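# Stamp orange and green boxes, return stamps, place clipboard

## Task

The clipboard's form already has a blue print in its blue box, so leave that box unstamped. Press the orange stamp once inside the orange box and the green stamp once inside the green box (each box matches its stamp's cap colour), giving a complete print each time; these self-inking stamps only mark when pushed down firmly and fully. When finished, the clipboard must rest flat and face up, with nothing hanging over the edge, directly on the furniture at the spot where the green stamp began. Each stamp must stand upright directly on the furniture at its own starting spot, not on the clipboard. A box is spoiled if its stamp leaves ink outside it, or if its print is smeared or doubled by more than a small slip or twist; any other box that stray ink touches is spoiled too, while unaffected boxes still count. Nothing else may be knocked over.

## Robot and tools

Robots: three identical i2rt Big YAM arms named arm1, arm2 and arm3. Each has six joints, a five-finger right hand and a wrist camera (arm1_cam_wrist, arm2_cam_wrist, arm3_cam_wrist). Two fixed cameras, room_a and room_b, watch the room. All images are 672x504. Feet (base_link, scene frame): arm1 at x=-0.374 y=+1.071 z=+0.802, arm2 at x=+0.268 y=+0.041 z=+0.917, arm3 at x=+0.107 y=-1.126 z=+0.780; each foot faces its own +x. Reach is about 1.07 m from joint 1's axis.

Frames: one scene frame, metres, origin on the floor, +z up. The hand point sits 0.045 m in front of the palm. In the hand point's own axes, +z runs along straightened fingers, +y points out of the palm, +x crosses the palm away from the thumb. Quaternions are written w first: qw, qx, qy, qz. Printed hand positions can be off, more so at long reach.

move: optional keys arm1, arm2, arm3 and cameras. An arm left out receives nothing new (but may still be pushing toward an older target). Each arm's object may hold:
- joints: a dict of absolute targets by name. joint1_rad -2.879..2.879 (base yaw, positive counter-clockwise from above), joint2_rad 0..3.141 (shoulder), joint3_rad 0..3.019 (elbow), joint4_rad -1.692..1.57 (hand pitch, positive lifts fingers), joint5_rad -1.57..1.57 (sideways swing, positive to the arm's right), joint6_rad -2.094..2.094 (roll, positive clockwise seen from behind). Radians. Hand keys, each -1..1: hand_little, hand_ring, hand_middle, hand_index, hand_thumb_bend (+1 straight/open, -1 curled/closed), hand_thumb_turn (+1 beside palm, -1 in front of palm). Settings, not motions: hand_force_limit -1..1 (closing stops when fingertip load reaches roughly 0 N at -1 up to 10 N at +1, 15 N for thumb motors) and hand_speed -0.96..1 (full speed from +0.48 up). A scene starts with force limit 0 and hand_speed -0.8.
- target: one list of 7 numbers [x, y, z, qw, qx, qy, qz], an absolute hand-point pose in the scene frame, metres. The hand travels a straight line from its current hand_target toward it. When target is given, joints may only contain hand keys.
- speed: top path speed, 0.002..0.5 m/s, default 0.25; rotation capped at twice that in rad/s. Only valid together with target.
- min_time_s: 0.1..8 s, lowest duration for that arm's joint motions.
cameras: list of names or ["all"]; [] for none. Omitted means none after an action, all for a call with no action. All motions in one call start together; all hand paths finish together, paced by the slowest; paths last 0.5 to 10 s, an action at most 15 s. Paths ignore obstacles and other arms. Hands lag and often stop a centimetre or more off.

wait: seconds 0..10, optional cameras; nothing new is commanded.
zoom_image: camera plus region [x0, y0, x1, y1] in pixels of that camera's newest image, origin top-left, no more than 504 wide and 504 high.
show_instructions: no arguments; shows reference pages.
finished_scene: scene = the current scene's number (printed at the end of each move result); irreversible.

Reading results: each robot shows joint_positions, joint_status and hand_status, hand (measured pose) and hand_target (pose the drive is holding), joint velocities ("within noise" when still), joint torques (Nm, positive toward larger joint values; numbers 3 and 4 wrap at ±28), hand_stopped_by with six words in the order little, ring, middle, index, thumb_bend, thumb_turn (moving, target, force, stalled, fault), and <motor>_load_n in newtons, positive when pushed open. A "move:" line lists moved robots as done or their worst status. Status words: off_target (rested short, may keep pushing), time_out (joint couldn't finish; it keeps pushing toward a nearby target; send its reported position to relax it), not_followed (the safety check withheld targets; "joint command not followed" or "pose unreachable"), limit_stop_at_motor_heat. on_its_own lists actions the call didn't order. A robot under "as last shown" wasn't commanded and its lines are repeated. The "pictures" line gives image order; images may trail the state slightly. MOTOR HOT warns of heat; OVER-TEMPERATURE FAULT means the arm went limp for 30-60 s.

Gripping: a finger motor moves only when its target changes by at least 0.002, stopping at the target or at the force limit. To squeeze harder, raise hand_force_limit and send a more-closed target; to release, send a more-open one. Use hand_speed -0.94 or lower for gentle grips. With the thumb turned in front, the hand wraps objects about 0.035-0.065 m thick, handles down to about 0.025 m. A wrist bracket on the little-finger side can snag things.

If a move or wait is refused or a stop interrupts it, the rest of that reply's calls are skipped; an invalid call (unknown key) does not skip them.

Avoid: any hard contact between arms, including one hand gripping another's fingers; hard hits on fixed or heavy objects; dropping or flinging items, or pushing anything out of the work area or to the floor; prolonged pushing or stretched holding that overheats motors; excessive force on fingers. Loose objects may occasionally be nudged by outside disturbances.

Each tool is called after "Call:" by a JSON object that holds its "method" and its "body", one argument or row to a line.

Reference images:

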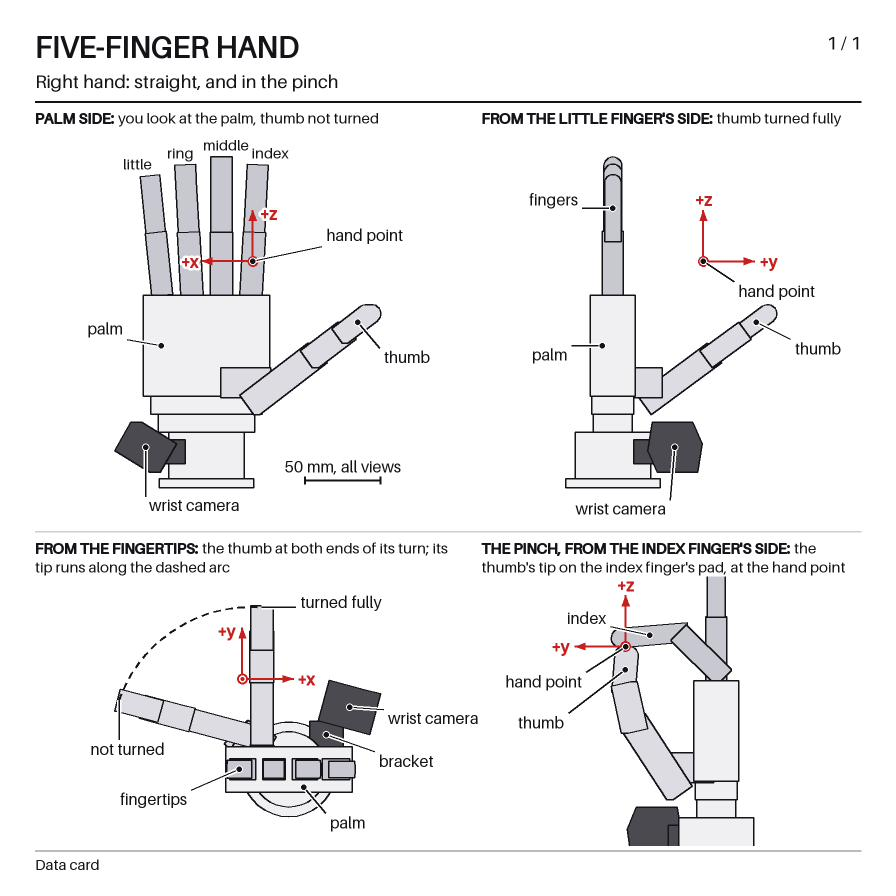

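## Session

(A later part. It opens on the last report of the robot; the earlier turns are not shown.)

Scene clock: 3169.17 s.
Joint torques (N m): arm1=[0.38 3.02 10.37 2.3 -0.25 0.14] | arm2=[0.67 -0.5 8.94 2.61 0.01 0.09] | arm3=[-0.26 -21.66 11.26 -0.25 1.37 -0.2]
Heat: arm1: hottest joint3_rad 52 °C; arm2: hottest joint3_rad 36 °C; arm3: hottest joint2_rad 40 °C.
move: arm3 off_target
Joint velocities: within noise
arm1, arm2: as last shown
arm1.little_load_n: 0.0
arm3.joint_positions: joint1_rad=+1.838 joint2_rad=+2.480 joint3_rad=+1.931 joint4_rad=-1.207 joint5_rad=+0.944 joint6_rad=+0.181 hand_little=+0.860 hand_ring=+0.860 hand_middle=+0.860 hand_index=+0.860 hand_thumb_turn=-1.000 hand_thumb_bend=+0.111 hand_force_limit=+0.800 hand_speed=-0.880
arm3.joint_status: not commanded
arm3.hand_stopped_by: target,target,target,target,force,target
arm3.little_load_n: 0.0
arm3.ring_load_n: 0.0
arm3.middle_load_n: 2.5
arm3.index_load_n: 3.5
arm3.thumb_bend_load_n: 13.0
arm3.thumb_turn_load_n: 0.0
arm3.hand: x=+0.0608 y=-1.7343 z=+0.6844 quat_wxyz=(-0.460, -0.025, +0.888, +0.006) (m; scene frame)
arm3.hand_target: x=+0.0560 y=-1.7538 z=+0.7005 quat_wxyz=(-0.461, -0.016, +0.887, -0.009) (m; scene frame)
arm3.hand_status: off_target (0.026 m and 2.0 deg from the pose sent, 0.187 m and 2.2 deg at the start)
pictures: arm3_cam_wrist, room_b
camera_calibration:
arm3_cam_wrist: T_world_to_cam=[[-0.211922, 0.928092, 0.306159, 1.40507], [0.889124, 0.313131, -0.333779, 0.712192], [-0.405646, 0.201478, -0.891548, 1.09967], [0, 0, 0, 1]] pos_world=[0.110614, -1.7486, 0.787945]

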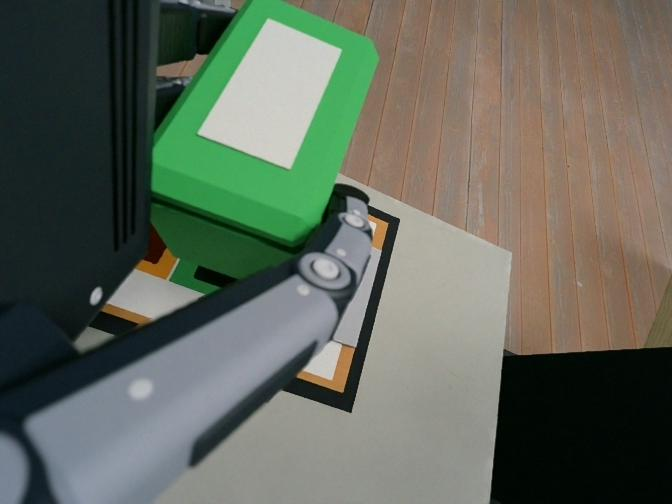

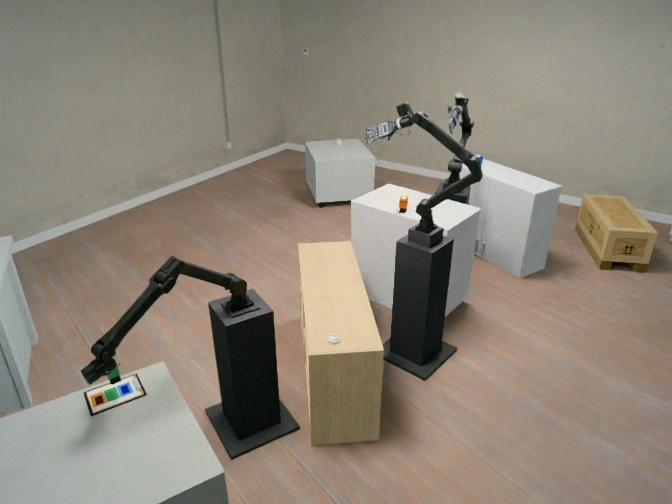

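Call:
{"method": "move", "body": {
  "arm3": {"target": [0.044, -1.772, 0.68, -0.4615, -0.0161, 0.887, -0.0084], "speed": 0.06},
  "cameras": ["arm3_cam_wrist", "room_b"]
}}

Call:
{"method": "zoom_image", "body": {
  "camera": "room_b",
  "region": [60, 330, 200, 435]
}}

Call:
{"method": "zoom_image", "body": {
  "camera": "arm3_cam_wrist",
  "region": [80, 170, 420, 420]
}}

Scene clock: 3223.87 s.
Joint torques (N m): arm1=[-0.15 3.6 10.5 2.33 -0.23 0.11] | arm2=[0.67 -0.44 8.95 2.62 0.01 0.09] | arm3=[-0.5 -22.36 11.33 0.24 1.39 -0.23]
Heat: arm1: hottest joint3_rad 52 °C; arm2: hottest joint3_rad 36 °C; arm3: hottest joint3_rad 49 °C.
move: arm3 off_target
Joint velocities: within noise
arm1, arm2: as last shown
arm3.joint_positions: joint1_rad=+1.820 joint2_rad=+2.550 joint3_rad=+2.009 joint4_rad=-1.204 joint5_rad=+0.947 joint6_rad=+0.150 hand_little=+0.860 hand_ring=+0.860 hand_middle=+0.860 hand_index=+0.860 hand_thumb_turn=-1.000 hand_thumb_bend=+0.111 hand_force_limit=+0.800 hand_speed=-0.880
arm3.joint_status: not commanded
arm3.hand_stopped_by: target,target,target,target,force,target
arm3.little_load_n: 0.0
arm3.ring_load_n: 0.0
arm3.middle_load_n: 2.5
arm3.index_load_n: 3.0
arm3.thumb_bend_load_n: 13.0
arm3.thumb_turn_load_n: 0.0
arm3.hand: x=+0.0504 y=-1.7482 z=+0.6638 quat_wxyz=(-0.460, -0.029, +0.887, +0.012) (m; scene frame)
arm3.hand_target: x=+0.0438 y=-1.7706 z=+0.6809 quat_wxyz=(-0.462, -0.016, +0.887, -0.009) (m; scene frame)
arm3.hand_status: off_target (0.030 m and 2.8 deg from the pose sent, 0.041 m and 2.0 deg at the start)
pictures: arm3_cam_wrist, room_b
camera_calibration:
arm3_cam_wrist: T_world_to_cam=[[-0.212212, 0.923495, 0.319568, 1.40512], [0.888334, 0.318574, -0.330716, 0.726505], [-0.407221, 0.213701, -0.887977, 1.09894], [0, 0, 0, 1]] pos_world=[0.100313, -1.76391, 0.767068]

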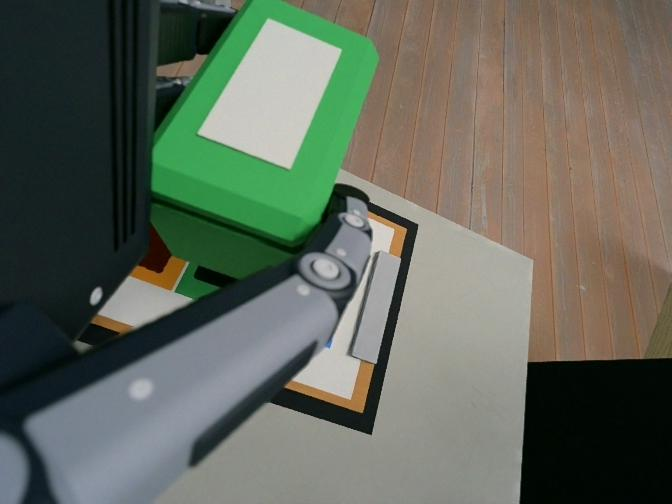

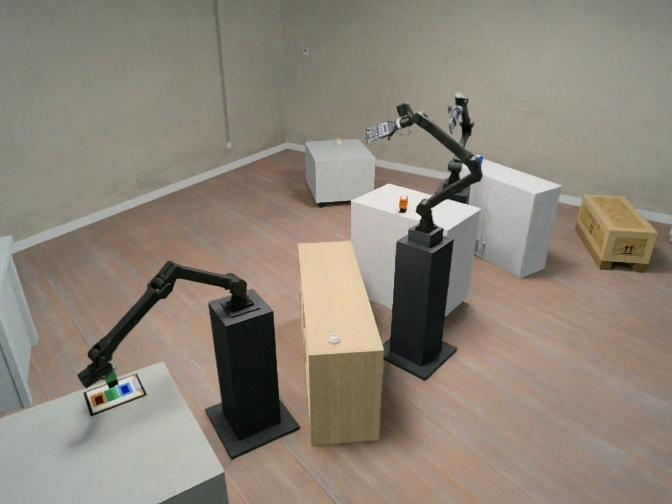

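Scaled by 3.600 from the camera's 672x504 image, which has a finer 960x720 frame.

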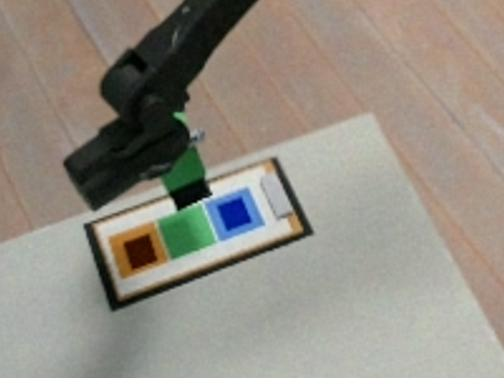

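Scaled by 1.482 from the camera's 672x504 image, which has a finer 960x720 frame.

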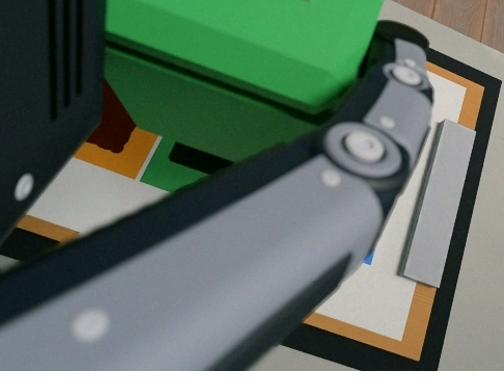

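Call:
{"method": "move", "body": {
  "arm3": {"target": [0.044, -1.773, 0.63, -0.4615, -0.0161, 0.887, -0.0084], "speed": 0.06},
  "cameras": ["arm3_cam_wrist", "room_b"]
}}

Call:
{"method": "zoom_image", "body": {
  "camera": "room_b",
  "region": [60, 330, 200, 435]
}}

Call:
{"method": "zoom_image", "body": {
  "camera": "arm3_cam_wrist",
  "region": [80, 170, 480, 470]
}}

Scene clock: 3242.60 s.
Joint torques (N m): arm1=[0.03 3.72 10.48 2.59 -0.17 0.16] | arm2=[0.67 -0.44 8.95 2.62 0.01 0.09] | arm3=[-0.44 -22.48 10.93 0.46 1.36 -0.22]
Heat: arm1: hottest joint3_rad 52 °C; arm2: hottest joint3_rad 36 °C; arm3: hottest joint3_rad 50 °C.
move: arm3 off_target
Joint velocities: within noise
arm1, arm2: as last shown
arm1.little_load_n: -0.5
arm3.joint_positions: joint1_rad=+1.820 joint2_rad=+2.634 joint3_rad=+2.037 joint4_rad=-1.151 joint5_rad=+0.948 joint6_rad=+0.149 hand_little=+0.860 hand_ring=+0.860 hand_middle=+0.860 hand_index=+0.860 hand_thumb_turn=-1.000 hand_thumb_bend=+0.111 hand_force_limit=+0.800 hand_speed=-0.880
arm3.joint_status: not commanded
arm3.hand_stopped_by: target,target,target,target,force,target
arm3.little_load_n: 0.0
arm3.ring_load_n: 0.0
arm3.middle_load_n: 2.5
arm3.index_load_n: 3.5
arm3.thumb_bend_load_n: 13.0
arm3.thumb_turn_load_n: 0.0
arm3.hand: x=+0.0503 y=-1.7477 z=+0.6158 quat_wxyz=(-0.461, -0.030, +0.887, +0.014) (m; scene frame)
arm3.hand_target: x=+0.0438 y=-1.7715 z=+0.6310 quat_wxyz=(-0.462, -0.016, +0.887, -0.009) (m; scene frame)
arm3.hand_status: off_target (0.030 m and 3.0 deg from the pose sent, 0.042 m and 2.8 deg at the start)
pictures: arm3_cam_wrist, room_b
camera_calibration:
arm3_cam_wrist: T_world_to_cam=[[-0.212235, 0.922106, 0.323539, 1.41509], [0.887913, 0.320237, -0.330242, 0.713202], [-0.408127, 0.217186, -0.886715, 1.06154], [0, 0, 0, 1]] pos_world=[0.100312, -1.76381, 0.718975]

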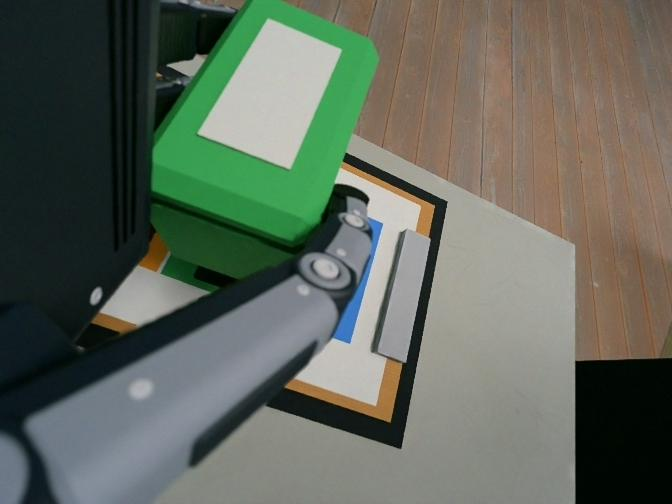

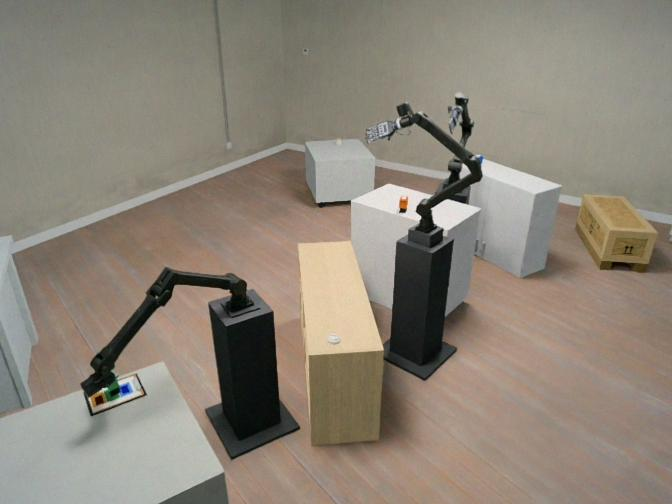

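Scaled by 3.600 from the camera's 672x504 image, which has a finer 960x720 frame.

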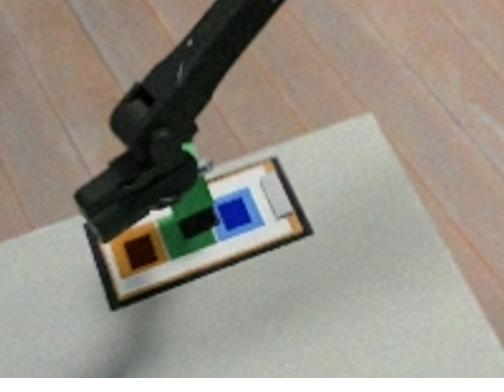

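Scaled by 1.260 from the camera's 672x504 image, which has a finer 960x720 frame.

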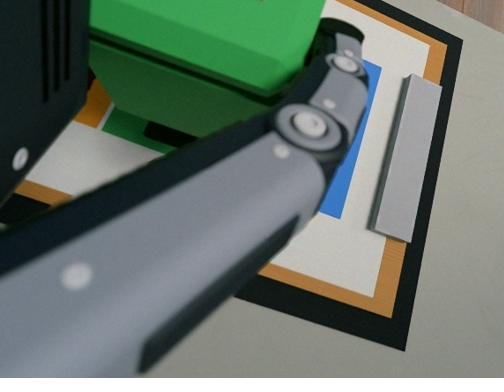

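Call:
{"method": "move", "body": {
  "arm3": {"target": [0.044, -1.778, 0.598, -0.4615, -0.0161, 0.887, -0.0084], "speed": 0.05},
  "cameras": ["arm3_cam_wrist", "room_b"]
}}

Call:
{"method": "zoom_image", "body": {
  "camera": "room_b",
  "region": [60, 330, 200, 435]
}}

Call:
{"method": "zoom_image", "body": {
  "camera": "arm3_cam_wrist",
  "region": [80, 170, 480, 470]
}}

Scene clock: 3256.17 s.
Joint torques (N m): arm1=[0.15 2.9 10.54 2.39 -0.23 0.13] | arm2=[0.67 -0.5 8.92 2.65 0 0.09] | arm3=[-0.5 -22.12 10.71 0.4 1.08 -0.21]
Heat: arm1: hottest joint3_rad 52 °C; arm2: hottest joint3_rad 36 °C; arm3: hottest joint3_rad 51 °C.
move: arm3 off_target
Joint velocities: within noise
arm1.joint_positions: joint1_rad=+1.491 joint2_rad=+0.614 joint3_rad=+1.322 joint4_rad=-1.165 joint5_rad=+0.001 joint6_rad=-1.311 hand_little=+1.000 hand_ring=+1.000 hand_middle=+1.000 hand_index=+1.000 hand_thumb_turn=+1.000 hand_thumb_bend=+1.000 hand_force_limit=+0.000 hand_speed=-0.800
arm1.joint_status: not commanded
arm1.hand_stopped_by: target,target,target,target,target,target
arm1.little_load_n: 0.0
arm1.ring_load_n: 0.0
arm1.middle_load_n: 0.0
arm1.index_load_n: 0.0
arm1.thumb_bend_load_n: 0.0
arm1.thumb_turn_load_n: 0.0
arm1.hand: x=-0.3025 y=+0.8150 z=+1.2963 quat_wxyz=(+0.219, +0.658, -0.535, +0.482) (m; scene frame)
arm1.hand_target: x=-0.3003 y=+0.8175 z=+1.3067 quat_wxyz=(+0.217, +0.653, -0.532, +0.494) (m; scene frame)
arm1.hand_status: not commanded
arm2.joint_positions: joint1_rad=+0.310 joint2_rad=+0.700 joint3_rad=+1.298 joint4_rad=-1.015 joint5_rad=+0.002 joint6_rad=-1.012 hand_little=+1.000 hand_ring=+1.000 hand_middle=+1.000 hand_index=+1.000 hand_thumb_turn=-1.000 hand_thumb_bend=+0.900 hand_force_limit=-0.600 hand_speed=-0.700
arm2.joint_status: not commanded
arm2.hand_stopped_by: target,target,target,target,target,target
arm2.little_load_n: 0.0
arm2.ring_load_n: 0.0
arm2.middle_load_n: 0.0
arm2.index_load_n: 0.0
arm2.thumb_bend_load_n: 0.0
arm2.thumb_turn_load_n: 0.0
arm2.hand: x=-0.0269 y=-0.0778 z=+1.3955 quat_wxyz=(+0.470, -0.028, -0.839, +0.271) (m; scene frame)
arm2.hand_target: x=-0.0294 y=-0.0769 z=+1.3993 quat_wxyz=(+0.476, -0.036, -0.834, +0.276) (m; scene frame)
arm2.hand_status: not commanded
arm3.joint_positions: joint1_rad=+1.820 joint2_rad=+2.696 joint3_rad=+2.097 joint4_rad=-1.131 joint5_rad=+0.954 joint6_rad=+0.142 hand_little=+0.860 hand_ring=+0.860 hand_middle=+0.860 hand_index=+0.860 hand_thumb_turn=-1.000 hand_thumb_bend=+0.111 hand_force_limit=+0.800 hand_speed=-0.880
arm3.joint_status: not commanded
arm3.hand_stopped_by: target,target,target,target,force,target
arm3.little_load_n: 0.0
arm3.ring_load_n: 0.0
arm3.middle_load_n: 2.5
arm3.index_load_n: 3.0
arm3.thumb_bend_load_n: 13.0
arm3.thumb_turn_load_n: -0.5
arm3.hand: x=+0.0505 y=-1.7579 z=+0.5920 quat_wxyz=(-0.463, -0.029, +0.886, +0.007) (m; scene frame)
arm3.hand_target: x=+0.0438 y=-1.7770 z=+0.5988 quat_wxyz=(-0.462, -0.016, +0.887, -0.009) (m; scene frame)
arm3.hand_status: off_target (0.022 m and 2.4 deg from the pose sent, 0.036 m and 3.0 deg at the start)
pictures: arm3_cam_wrist, room_b
camera_calibration:
arm3_cam_wrist: T_world_to_cam=[[-0.215735, 0.924936, 0.312973, 1.44368], [0.885014, 0.320641, -0.337548, 0.713599], [-0.412562, 0.204165, -0.887755, 1.02069], [0, 0, 0, 1]] pos_world=[0.101005, -1.77251, 0.69516]

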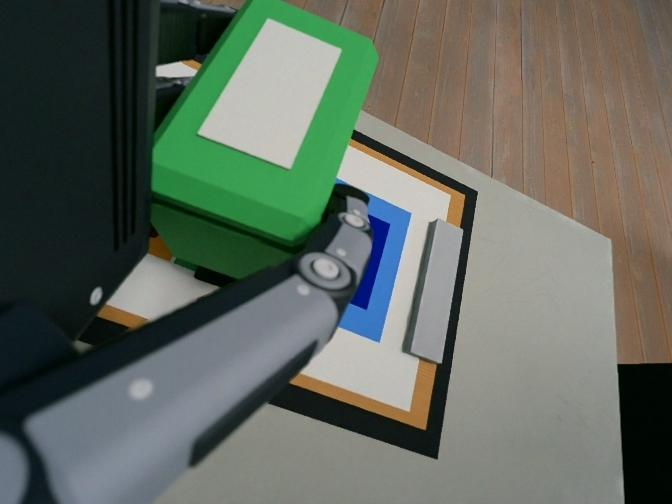

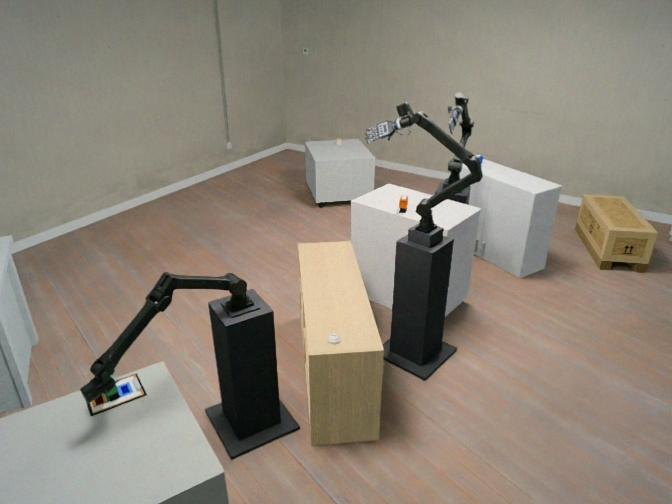

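Scaled by 3.600 from the camera's 672x504 image, which has a finer 960x720 frame.

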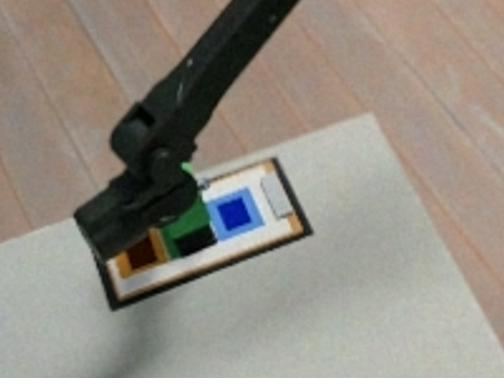

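Scaled by 1.260 from the camera's 672x504 image, which has a finer 960x720 frame.

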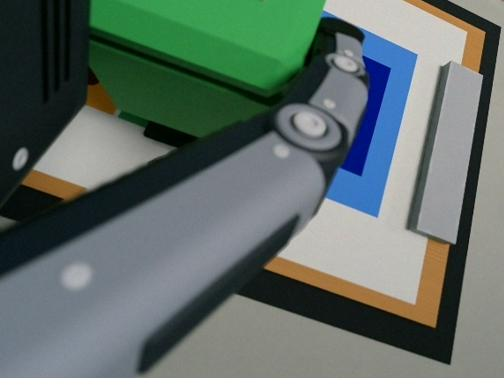

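Call:
{"method": "move", "body": {
  "arm3": {"target": [0.042, -1.778, 0.580, -0.4615, -0.0161, 0.887, -0.0084], "speed": 0.04},
  "cameras": ["arm3_cam_wrist"]
}}

Call:
{"method": "zoom_image", "body": {
  "camera": "arm3_cam_wrist",
  "region": [130, 0, 430, 300]
}}

Scene clock: 3274.50 s.
Joint torques (N m): arm1=[-0.09 3.6 10.54 2.39 -0.22 0.1] | arm2=[0.62 -0.44 8.94 2.62 0.01 0.1] | arm3=[-0.62 -20.66 10.21 1.06 0.8 0.02]
Heat: arm1: hottest joint3_rad 52 °C; arm2: hottest joint3_rad 36 °C; arm3: hottest joint3_rad 48 °C.
move: arm3 off_target
Joint velocities: within noise
arm1, arm2: as last shown
arm1.little_load_n: 0.5
arm3.joint_positions: joint1_rad=+1.819 joint2_rad=+2.708 joint3_rad=+2.120 joint4_rad=-1.127 joint5_rad=+0.960 joint6_rad=+0.124 hand_little=+0.860 hand_ring=+0.860 hand_middle=+0.860 hand_index=+0.860 hand_thumb_turn=-1.000 hand_thumb_bend=+0.111 hand_force_limit=+0.800 hand_speed=-0.880
arm3.joint_status: not commanded
arm3.hand_stopped_by: target,target,target,target,force,target
arm3.little_load_n: 0.0
arm3.ring_load_n: 0.0
arm3.middle_load_n: 2.5
arm3.index_load_n: 2.5
arm3.thumb_bend_load_n: 13.0
arm3.thumb_turn_load_n: -2.0
arm3.hand: x=+0.0488 y=-1.7640 z=+0.5911 quat_wxyz=(-0.465, -0.034, +0.885, +0.005) (m; scene frame)
arm3.hand_target: x=+0.0420 y=-1.7770 z=+0.5807 quat_wxyz=(-0.462, -0.016, +0.887, -0.009) (m; scene frame)
arm3.hand_status: off_target (0.019 m and 2.6 deg from the pose sent, 0.025 m and 2.4 deg at the start)
pictures: arm3_cam_wrist
camera_calibration:
arm3_cam_wrist: T_world_to_cam=[[-0.223126, 0.922961, 0.31362, 1.44566], [0.880237, 0.328998, -0.341969, 0.734385], [-0.418804, 0.199758, -0.885833, 1.01183], [0, 0, 0, 1]] pos_world=[0.099891, -1.77802, 0.694063]

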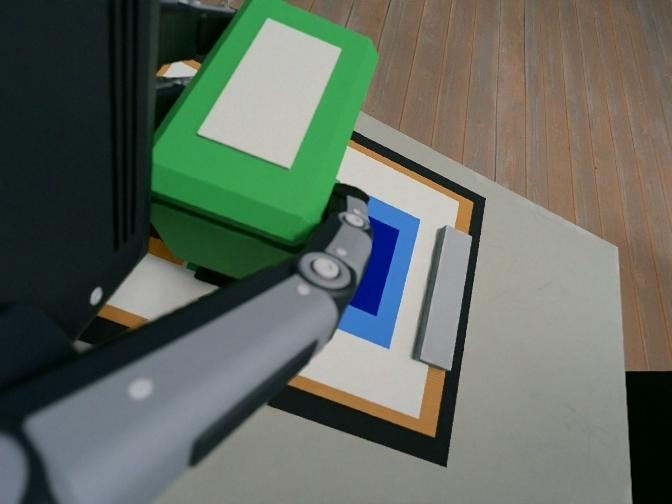

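Scaled by 1.680 from the camera's 672x504 image, which has a finer 960x720 frame.

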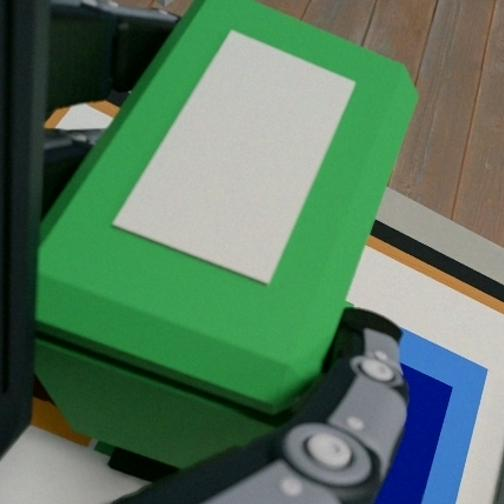

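Call:
{"method": "move", "body": {
  "arm3": {"target": [0.040, -1.770, 0.618, -0.4615, -0.0161, 0.887, -0.0084], "speed": 0.05},
  "cameras": []
}}

Scene clock: 3291.40 s.
Joint torques (N m): arm1=[0.44 3.6 10.54 2.32 -0.22 0.13] | arm2=[0.67 -0.5 8.94 2.63 0.01 0.09] | arm3=[-0.56 -25.93 6.49 0.5 1.11 -0.04]
Heat: arm1: hottest joint3_rad 52 °C; arm2: hottest joint3_rad 36 °C; arm3: hottest joint3_rad 48 °C.
move: arm3 off_target
Joint velocities: within noise
arm1, arm2: as last shown
arm1.little_load_n: 0.0
arm3.joint_positions: joint1_rad=+1.817 joint2_rad=+2.691 joint3_rad=+2.088 joint4_rad=-1.123 joint5_rad=+0.954 joint6_rad=+0.125 hand_little=+0.860 hand_ring=+0.860 hand_middle=+0.860 hand_index=+0.860 hand_thumb_turn=-1.000 hand_thumb_bend=+0.111 hand_force_limit=+0.800 hand_speed=-0.880
arm3.joint_status: not commanded
arm3.hand_stopped_by: target,target,target,target,force,target
arm3.little_load_n: 0.0
arm3.ring_load_n: 0.0
arm3.middle_load_n: 2.5
arm3.index_load_n: 3.0
arm3.thumb_bend_load_n: 13.0
arm3.thumb_turn_load_n: 0.0
arm3.hand: x=+0.0476 y=-1.7569 z=+0.5930 quat_wxyz=(-0.462, -0.034, +0.886, +0.010) (m; scene frame)
arm3.hand_target: x=+0.0399 y=-1.7695 z=+0.6179 quat_wxyz=(-0.462, -0.016, +0.887, -0.008) (m; scene frame)
arm3.hand_status: off_target (0.029 m and 3.0 deg from the pose sent, 0.029 m and 2.6 deg at the start)
pictures: none
No camera images: "cameras" was empty.

Call:
{"method": "move", "body": {
  "arm3": {"target": [0.042, -1.764, 0.628, -0.4615, -0.0161, 0.887, -0.0084], "speed": 0.05},
  "cameras": ["arm3_cam_wrist"]
}}

Call:
{"method": "zoom_image", "body": {
  "camera": "arm3_cam_wrist",
  "region": [130, 100, 500, 470]
}}

Scene clock: 3295.37 s.
Joint torques (N m): arm1=[-0.44 2.9 10.41 2.44 -0.23 0.12] | arm2=[0.67 -0.5 8.92 2.61 0.01 0.09] | arm3=[-0.26 -25.64 6.48 0.53 1.12 -0.03]
Heat: arm1: hottest joint3_rad 52 °C; arm2: hottest joint3_rad 36 °C; arm3: hottest joint3_rad 48 °C.
move: arm3 off_target
Joint velocities: within noise
arm1, arm2: as last shown
arm2.index_load_n: -0.5
arm3.joint_positions: joint1_rad=+1.817 joint2_rad=+2.656 joint3_rad=+2.049 joint4_rad=-1.123 joint5_rad=+0.953 joint6_rad=+0.131 hand_little=+0.860 hand_ring=+0.860 hand_middle=+0.860 hand_index=+0.860 hand_thumb_turn=-1.000 hand_thumb_bend=+0.111 hand_force_limit=+0.800 hand_speed=-0.880
arm3.joint_status: not commanded
arm3.hand_stopped_by: target,target,target,target,force,target
arm3.little_load_n: 0.0
arm3.ring_load_n: 0.0
arm3.middle_load_n: 2.5
arm3.index_load_n: 3.5
arm3.thumb_bend_load_n: 13.0
arm3.thumb_turn_load_n: 0.0
arm3.hand: x=+0.0473 y=-1.7517 z=+0.6048 quat_wxyz=(-0.462, -0.032, +0.886, +0.010) (m; scene frame)
arm3.hand_target: x=+0.0420 y=-1.7635 z=+0.6277 quat_wxyz=(-0.462, -0.016, +0.887, -0.008) (m; scene frame)
arm3.hand_status: off_target (0.027 m and 2.9 deg from the pose sent, 0.036 m and 3.0 deg at the start)
pictures: arm3_cam_wrist
camera_calibration:
arm3_cam_wrist: T_world_to_cam=[[-0.218544, 0.921773, 0.320271, 1.42332], [0.884379, 0.325812, -0.334245, 0.725825], [-0.412446, 0.210194, -0.886401, 1.03928], [0, 0, 0, 1]] pos_world=[0.0978009, -1.76691, 0.707971]

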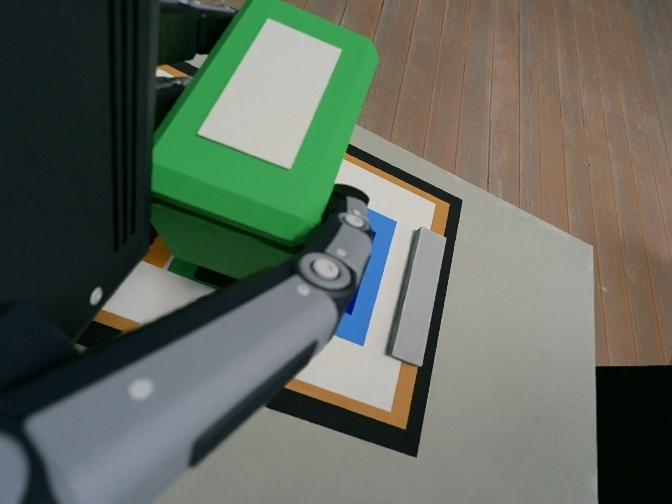

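Scaled by 1.362 from the camera's 672x504 image, which has a finer 960x720 frame.

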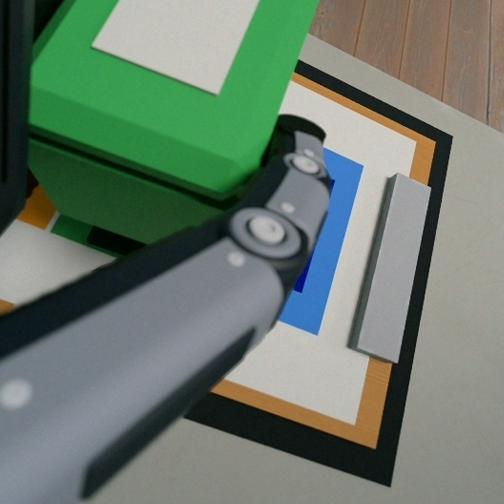

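Call:
{"method": "move", "body": {
  "arm3": {"target": [0.042, -1.7645, 0.597, -0.4617, -0.004, 0.887, -0.002], "speed": 0.04},
  "cameras": []
}}

Call:
{"method": "move", "body": {
  "arm3": {"target": [0.042, -1.7635, 0.580, -0.4617, -0.004, 0.887, -0.002], "speed": 0.04},
  "cameras": ["arm3_cam_wrist", "room_b"]
}}

Call:
{"method": "zoom_image", "body": {
  "camera": "arm3_cam_wrist",
  "region": [130, 100, 500, 470]
}}

Scene clock: 3311.27 s.
Joint torques (N m): arm1=[-0.38 2.78 10.5 2.36 -0.19 0.14] | arm2=[0.73 -0.5 8.95 2.62 0.01 0.1] | arm3=[-0.56 -21.6 10.32 -0.13 1.06 0]
Heat: arm1: hottest joint3_rad 52 °C; arm2: hottest joint3_rad 36 °C; arm3: hottest joint3_rad 47 °C.
move: arm3 off_target
Joint velocities: within noise
arm1, arm2: as last shown
arm2.index_load_n: 0.0
arm3.joint_positions: joint1_rad=+1.817 joint2_rad=+2.678 joint3_rad=+2.058 joint4_rad=-1.126 joint5_rad=+0.951 joint6_rad=+0.167 hand_little=+0.860 hand_ring=+0.860 hand_middle=+0.860 hand_index=+0.860 hand_thumb_turn=-1.000 hand_thumb_bend=+0.111 hand_force_limit=+0.800 hand_speed=-0.880
arm3.joint_status: not commanded
arm3.hand_stopped_by: target,target,target,target,force,target
arm3.little_load_n: 0.0
arm3.ring_load_n: 0.0
arm3.middle_load_n: 2.5
arm3.index_load_n: 3.0
arm3.thumb_bend_load_n: 13.0
arm3.thumb_turn_load_n: -0.5
arm3.hand: x=+0.0484 y=-1.7486 z=+0.5918 quat_wxyz=(-0.462, -0.020, +0.887, +0.010) (m; scene frame)
arm3.hand_target: x=+0.0419 y=-1.7638 z=+0.5975 quat_wxyz=(-0.462, -0.004, +0.887, -0.003) (m; scene frame)
arm3.hand_status: off_target (0.018 m and 2.3 deg from the pose sent, 0.016 m and 3.5 deg at the start)
pictures: none
No camera images: "cameras" was empty.

Scene clock: 3312.23 s.
Joint torques (N m): arm1=[-0.56 3.96 10.47 2.39 -0.21 0.1] | arm2=[0.67 -0.5 8.91 2.61 0.01 0.09] | arm3=[-0.5 -20.07 10.21 0.61 0.79 0.01]
Heat: arm1: hottest joint3_rad 52 °C; arm2: hottest joint3_rad 36 °C; arm3: hottest joint3_rad 47 °C.
move: arm3 off_target
Joint velocities: within noise
arm1, arm2: as last shown
arm2.little_load_n: -0.5
arm3.joint_positions: joint1_rad=+1.817 joint2_rad=+2.686 joint3_rad=+2.071 joint4_rad=-1.126 joint5_rad=+0.957 joint6_rad=+0.167 hand_little=+0.860 hand_ring=+0.860 hand_middle=+0.860 hand_index=+0.860 hand_thumb_turn=-1.000 hand_thumb_bend=+0.111 hand_force_limit=+0.800 hand_speed=-0.880
arm3.joint_status: not commanded
arm3.hand_stopped_by: target,target,target,target,force,target
arm3.little_load_n: 0.0
arm3.ring_load_n: 0.0
arm3.middle_load_n: 2.5
arm3.index_load_n: 2.5
arm3.thumb_bend_load_n: 13.0
arm3.thumb_turn_load_n: -1.5
arm3.hand: x=+0.0479 y=-1.7517 z=+0.5905 quat_wxyz=(-0.465, -0.019, +0.885, +0.007) (m; scene frame)
arm3.hand_target: x=+0.0420 y=-1.7627 z=+0.5806 quat_wxyz=(-0.462, -0.004, +0.887, -0.002) (m; scene frame)
arm3.hand_status: off_target (0.017 m and 2.1 deg from the pose sent, 0.020 m and 2.3 deg at the start)
pictures: arm3_cam_wrist, room_b
camera_calibration:
arm3_cam_wrist: T_world_to_cam=[[-0.198147, 0.931645, 0.304591, 1.45364], [0.888882, 0.301755, -0.344721, 0.684372], [-0.41307, 0.20244, -0.887914, 1.01417], [0, 0, 0, 1]] pos_world=[0.0986314, -1.76609, 0.693649]

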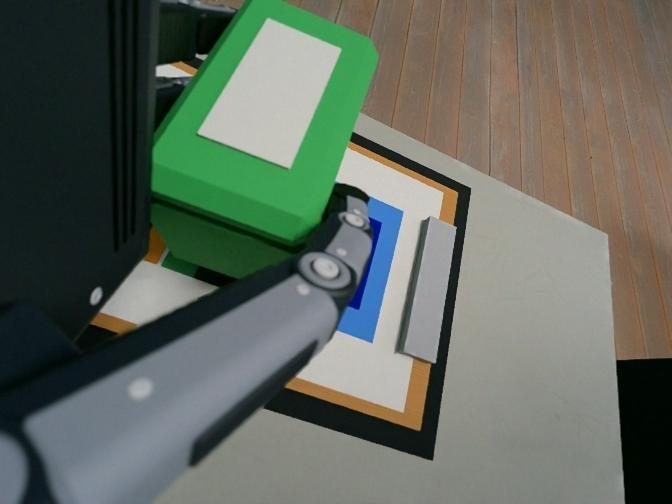

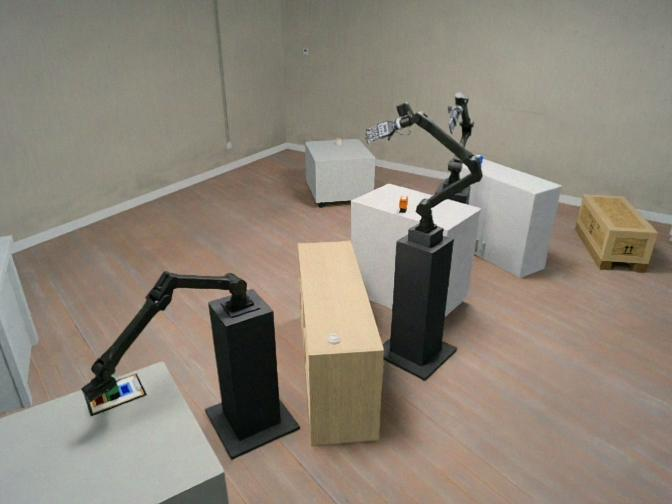

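Scaled by 1.362 from the camera's 672x504 image, which has a finer 960x720 frame.

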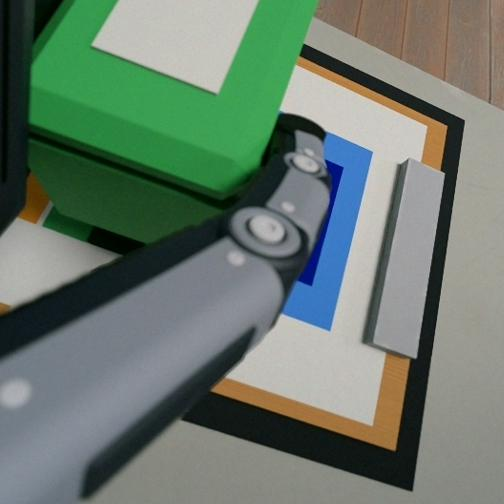

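Call:
{"method": "move", "body": {
  "arm3": {"target": [0.042, -1.770, 0.582, -0.4617, -0.004, 0.887, -0.002], "speed": 0.04},
  "cameras": ["arm3_cam_wrist"]
}}

Call:
{"method": "zoom_image", "body": {
  "camera": "arm3_cam_wrist",
  "region": [130, 100, 500, 470]
}}

Scene clock: 3327.50 s.
Joint torques (N m): arm1=[-0.15 3.14 10.58 2.45 -0.25 0.09] | arm2=[0.67 -0.5 8.94 2.62 0.01 0.09] | arm3=[-0.56 -20.48 10.41 0.25 0.78 -0.01]
Heat: arm1: hottest joint3_rad 52 °C; arm2: hottest joint3_rad 36 °C; arm3: hottest joint3_rad 48 °C.
move: arm3 off_target
Joint velocities: within noise
arm1, arm2: as last shown
arm2.little_load_n: 0.0
arm3.joint_positions: joint1_rad=+1.816 joint2_rad=+2.703 joint3_rad=+2.108 joint4_rad=-1.139 joint5_rad=+0.958 joint6_rad=+0.167 hand_little=+0.860 hand_ring=+0.860 hand_middle=+0.860 hand_index=+0.860 hand_thumb_turn=-1.000 hand_thumb_bend=+0.111 hand_force_limit=+0.800 hand_speed=-0.880
arm3.joint_status: not commanded
arm3.hand_stopped_by: target,target,target,target,force,target
arm3.little_load_n: 0.0
arm3.ring_load_n: 0.0
arm3.middle_load_n: 2.5
arm3.index_load_n: 2.5
arm3.thumb_bend_load_n: 13.0
arm3.thumb_turn_load_n: -1.5
arm3.hand: x=+0.0485 y=-1.7595 z=+0.5904 quat_wxyz=(-0.464, -0.017, +0.885, +0.004) (m; scene frame)
arm3.hand_target: x=+0.0420 y=-1.7693 z=+0.5824 quat_wxyz=(-0.462, -0.004, +0.887, -0.003) (m; scene frame)
arm3.hand_status: off_target (0.015 m and 1.7 deg from the pose sent, 0.021 m and 2.1 deg at the start)
pictures: arm3_cam_wrist
camera_calibration:
arm3_cam_wrist: T_world_to_cam=[[-0.198215, 0.933988, 0.297283, 1.46951], [0.889156, 0.298969, -0.346437, 0.68217], [-0.412447, 0.195662, -0.889721, 1.005], [0, 0, 0, 1]] pos_world=[0.0992316, -1.77309, 0.693636]

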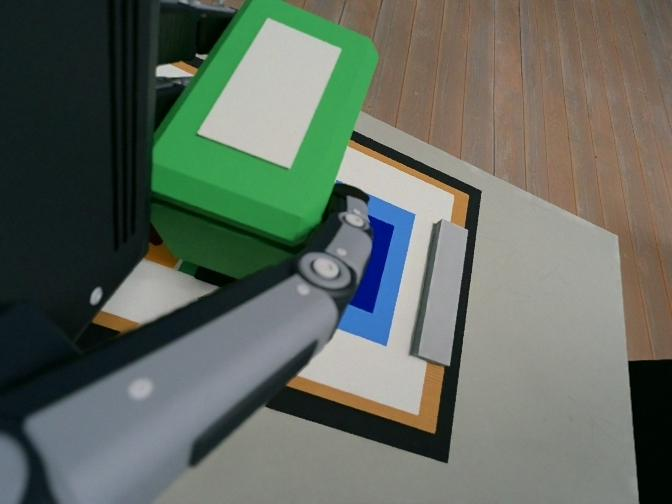

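Scaled by 1.362 from the camera's 672x504 image, which has a finer 960x720 frame.

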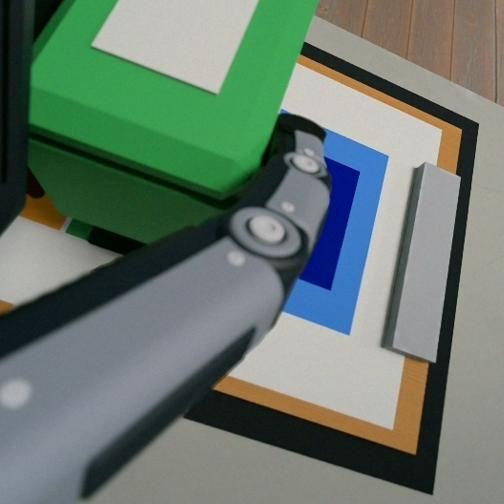

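Call:
{"method": "move", "body": {
  "arm3": {"joints": {"hand_thumb_bend": 1.0, "hand_speed": -0.75}},
  "cameras": ["arm3_cam_wrist"]
}}

Call:
{"method": "zoom_image", "body": {
  "camera": "arm3_cam_wrist",
  "region": [130, 0, 500, 370]
}}

Scene clock: 3340.23 s.
Joint torques (N m): arm1=[-0.21 3.49 10.63 2.39 -0.24 0.12] | arm2=[0.67 -0.5 8.91 2.61 0.01 0.09] | arm3=[-0.56 -21.36 10.11 0.27 0.82 -0.01]
Heat: arm1: hottest joint3_rad 52 °C; arm2: hottest joint3_rad 36 °C; arm3: hottest joint3_rad 48 °C.
move: arm3 done
Joint velocities: within noise
arm1, arm2: as last shown
arm2.ring_load_n: -0.5
arm3.joint_positions: joint1_rad=+1.816 joint2_rad=+2.716 joint3_rad=+2.111 joint4_rad=-1.139 joint5_rad=+0.957 joint6_rad=+0.167 hand_little=+0.860 hand_ring=+0.860 hand_middle=+0.860 hand_index=+0.860 hand_thumb_turn=-1.000 hand_thumb_bend=+1.000 hand_force_limit=+0.800 hand_speed=-0.750
arm3.joint_status: all done
arm3.hand_stopped_by: target,target,target,target,target,target
arm3.little_load_n: 0.0
arm3.ring_load_n: 0.0
arm3.middle_load_n: 0.0
arm3.index_load_n: 0.0
arm3.thumb_bend_load_n: 0.0
arm3.thumb_turn_load_n: 0.0
arm3.hand: x=+0.0483 y=-1.7564 z=+0.5832 quat_wxyz=(-0.465, -0.020, +0.885, +0.008) (m; scene frame)
arm3.hand_target: x=+0.0420 y=-1.7693 z=+0.5824 quat_wxyz=(-0.462, -0.004, +0.887, -0.003) (m; scene frame)
arm3.hand_status: not commanded
pictures: arm3_cam_wrist
camera_calibration:
arm3_cam_wrist: T_world_to_cam=[[-0.197933, 0.930769, 0.307396, 1.45713], [0.888977, 0.302575, -0.343756, 0.683755], [-0.412967, 0.205228, -0.887322, 1.0133], [0, 0, 0, 1]] pos_world=[0.0990318, -1.77109, 0.686253]

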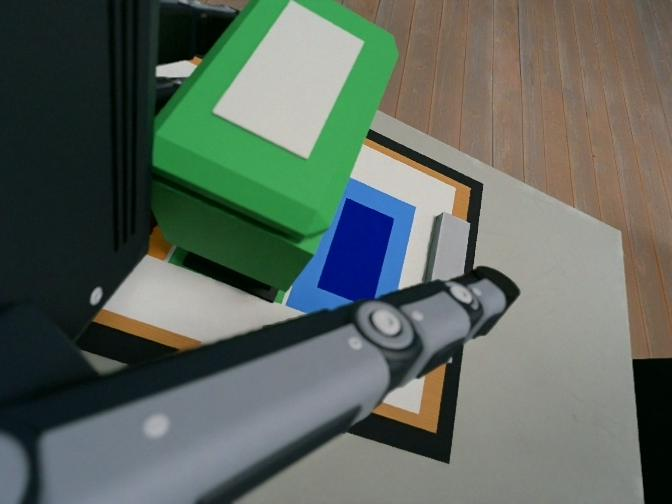

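Scaled by 1.362 from the camera's 672x504 image, which has a finer 960x720 frame.

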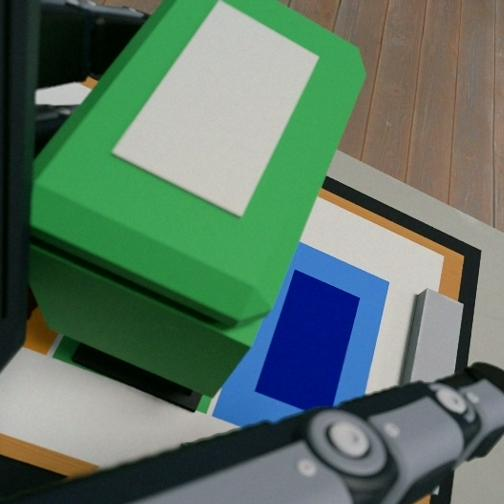

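Call:
{"method": "move", "body": {
  "arm3": {"target": [0.042, -1.783, 0.592, -0.4617, -0.004, 0.887, -0.002], "speed": 0.04, "joints": {"hand_little": 1, "hand_ring": 1, "hand_middle": 1, "hand_index": 1, "hand_speed": -0.8}},
  "cameras": ["arm3_cam_wrist"]
}}

Call:
{"method": "zoom_image", "body": {
  "camera": "arm3_cam_wrist",
  "region": [130, 0, 500, 370]
}}

Scene clock: 3348.27 s.
Joint torques (N m): arm1=[0.09 2.78 10.37 2.33 -0.17 0.11] | arm2=[0.67 -0.56 8.94 2.62 0 0.09] | arm3=[-0.62 -21.77 10.77 -0.12 0.87 -0.05]
Heat: arm1: hottest joint3_rad 52 °C; arm2: hottest joint3_rad 36 °C; arm3: hottest joint3_rad 49 °C.
move: arm3 off_target
Joint velocities: within noise
arm1.joint_positions: joint1_rad=+1.491 joint2_rad=+0.614 joint3_rad=+1.322 joint4_rad=-1.165 joint5_rad=+0.001 joint6_rad=-1.311 hand_little=+1.000 hand_ring=+1.000 hand_middle=+1.000 hand_index=+1.000 hand_thumb_turn=+1.000 hand_thumb_bend=+1.000 hand_force_limit=+0.000 hand_speed=-0.800
arm1.joint_status: not commanded
arm1.hand_stopped_by: target,target,target,target,target,target
arm1.little_load_n: 0.0
arm1.ring_load_n: 0.0
arm1.middle_load_n: 0.0
arm1.index_load_n: 0.0
arm1.thumb_bend_load_n: 0.0
arm1.thumb_turn_load_n: 0.0
arm1.hand: x=-0.3025 y=+0.8150 z=+1.2963 quat_wxyz=(+0.219, +0.658, -0.535, +0.482) (m; scene frame)
arm1.hand_target: x=-0.3003 y=+0.8175 z=+1.3067 quat_wxyz=(+0.217, +0.653, -0.532, +0.494) (m; scene frame)
arm1.hand_status: not commanded
arm2.joint_positions: joint1_rad=+0.310 joint2_rad=+0.700 joint3_rad=+1.298 joint4_rad=-1.015 joint5_rad=+0.002 joint6_rad=-1.012 hand_little=+1.000 hand_ring=+1.000 hand_middle=+1.000 hand_index=+1.000 hand_thumb_turn=-1.000 hand_thumb_bend=+0.900 hand_force_limit=-0.600 hand_speed=-0.700
arm2.joint_status: not commanded
arm2.hand_stopped_by: target,target,target,target,target,target
arm2.little_load_n: 0.0
arm2.ring_load_n: 0.0
arm2.middle_load_n: 0.0
arm2.index_load_n: 0.0
arm2.thumb_bend_load_n: 0.0
arm2.thumb_turn_load_n: 0.0
arm2.hand: x=-0.0269 y=-0.0778 z=+1.3955 quat_wxyz=(+0.470, -0.028, -0.839, +0.271) (m; scene frame)
arm2.hand_target: x=-0.0294 y=-0.0769 z=+1.3993 quat_wxyz=(+0.476, -0.036, -0.834, +0.276) (m; scene frame)
arm2.hand_status: not commanded
arm3.joint_positions: joint1_rad=+1.815 joint2_rad=+2.741 joint3_rad=+2.180 joint4_rad=-1.180 joint5_rad=+0.956 joint6_rad=+0.167 hand_little=+1.000 hand_ring=+1.000 hand_middle=+1.000 hand_index=+1.000 hand_thumb_turn=-1.000 hand_thumb_bend=+1.000 hand_force_limit=+0.800 hand_speed=-0.800
arm3.joint_status: all done
arm3.hand_stopped_by: target,target,target,target,target,target
arm3.little_load_n: 0.0
arm3.ring_load_n: 0.0
arm3.middle_load_n: 0.0
arm3.index_load_n: 0.0
arm3.thumb_bend_load_n: 0.0
arm3.thumb_turn_load_n: 0.5
arm3.hand: x=+0.0492 y=-1.7682 z=+0.5871 quat_wxyz=(-0.464, -0.019, +0.886, +0.007) (m; scene frame)
arm3.hand_target: x=+0.0420 y=-1.7822 z=+0.5924 quat_wxyz=(-0.462, -0.004, +0.887, -0.003) (m; scene frame)
arm3.hand_status: off_target (0.017 m and 2.0 deg from the pose sent, 0.029 m and 2.2 deg at the start)
pictures: arm3_cam_wrist
camera_calibration:
arm3_cam_wrist: T_world_to_cam=[[-0.197131, 0.931938, 0.304354, 1.47094], [0.889889, 0.300364, -0.343336, 0.683691], [-0.411384, 0.203159, -0.888532, 1.01651], [0, 0, 0, 1]] pos_world=[0.0997337, -1.78269, 0.690247]

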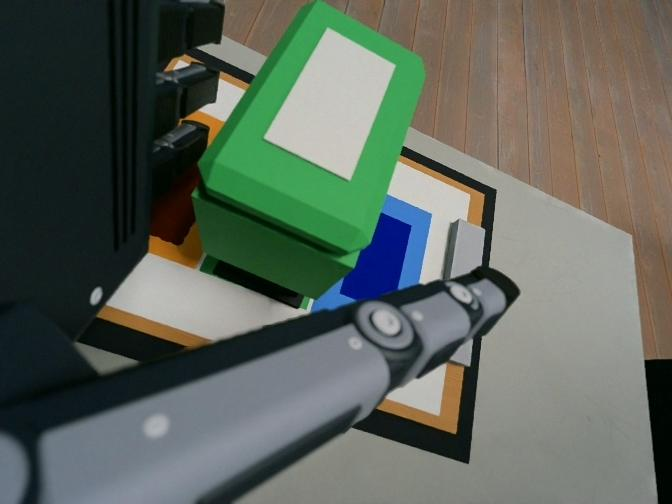

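Scaled by 1.362 from the camera's 672x504 image, which has a finer 960x720 frame.

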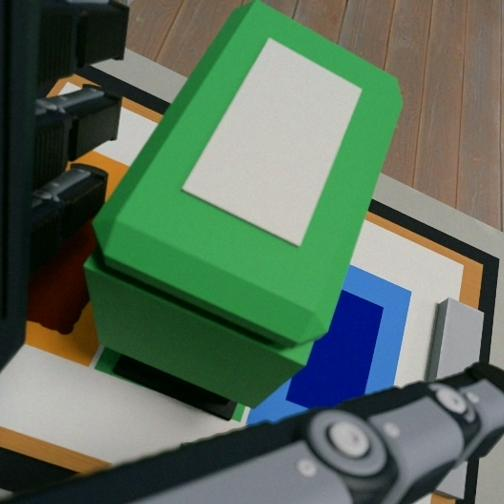

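Call:
{"method": "move", "body": {
  "arm3": {"target": [0.042, -1.785, 0.74, -0.4617, -0.004, 0.887, -0.002], "speed": 0.1},
  "cameras": ["arm3_cam_wrist"]
}}

Call:
{"method": "zoom_image", "body": {
  "camera": "arm3_cam_wrist",
  "region": [150, 150, 500, 500]
}}

Scene clock: 3353.40 s.
Joint torques (N m): arm1=[-0.26 2.84 10.51 2.39 -0.27 0.13] | arm2=[0.67 -0.44 8.95 2.62 0.01 0.09] | arm3=[-0.62 -24.64 9.06 -0.14 0.88 -0.03]
Heat: arm1: hottest joint3_rad 52 °C; arm2: hottest joint3_rad 36 °C; arm3: hottest joint3_rad 48 °C.
move: arm3 off_target
Joint velocities: within noise
arm1, arm2: as last shown
arm2.ring_load_n: -0.5
arm2.thumb_turn_load_n: 0.5
arm3.joint_positions: joint1_rad=+1.815 joint2_rad=+2.551 joint3_rad=+2.180 joint4_rad=-1.373 joint5_rad=+0.956 joint6_rad=+0.167 hand_little=+1.000 hand_ring=+1.000 hand_middle=+1.000 hand_index=+1.000 hand_thumb_turn=-1.000 hand_thumb_bend=+1.000 hand_force_limit=+0.800 hand_speed=-0.800
arm3.joint_status: not commanded
arm3.hand_stopped_by: target,target,target,target,target,target
arm3.little_load_n: 0.0
arm3.ring_load_n: 0.0
arm3.middle_load_n: 0.0
arm3.index_load_n: 0.0
arm3.thumb_bend_load_n: 0.0
arm3.thumb_turn_load_n: 0.5
arm3.hand: x=+0.0499 y=-1.7769 z=+0.7214 quat_wxyz=(-0.464, -0.019, +0.886, +0.009) (m; scene frame)
arm3.hand_target: x=+0.0420 y=-1.7845 z=+0.7400 quat_wxyz=(-0.462, -0.004, +0.887, -0.002) (m; scene frame)
arm3.hand_status: off_target (0.022 m and 2.2 deg from the pose sent, 0.154 m and 2.0 deg at the start)
pictures: arm3_cam_wrist
camera_calibration:
arm3_cam_wrist: T_world_to_cam=[[-0.196718, 0.931066, 0.307275, 1.4346], [0.889899, 0.301106, -0.342658, 0.732563], [-0.41156, 0.206037, -0.887788, 1.14256], [0, 0, 0, 1]] pos_world=[0.100534, -1.79169, 0.824552]

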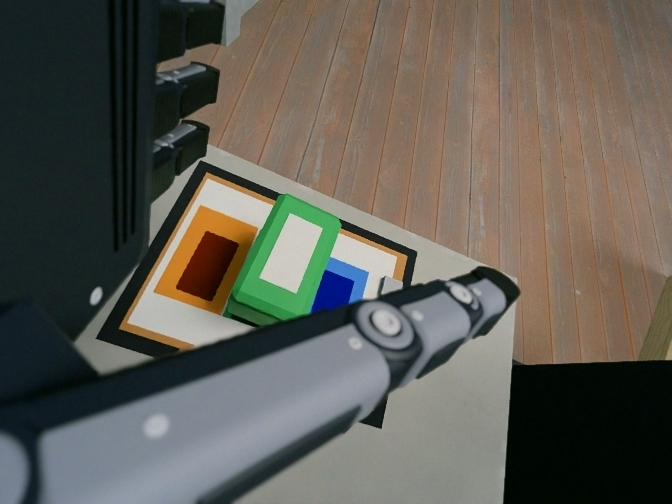

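Scaled by 1.440 from the camera's 672x504 image, which has a finer 960x720 frame.

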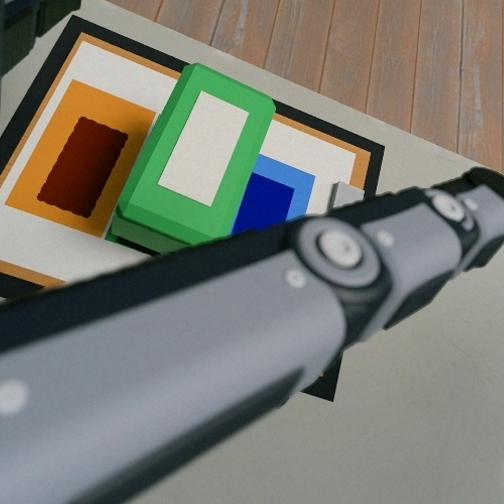

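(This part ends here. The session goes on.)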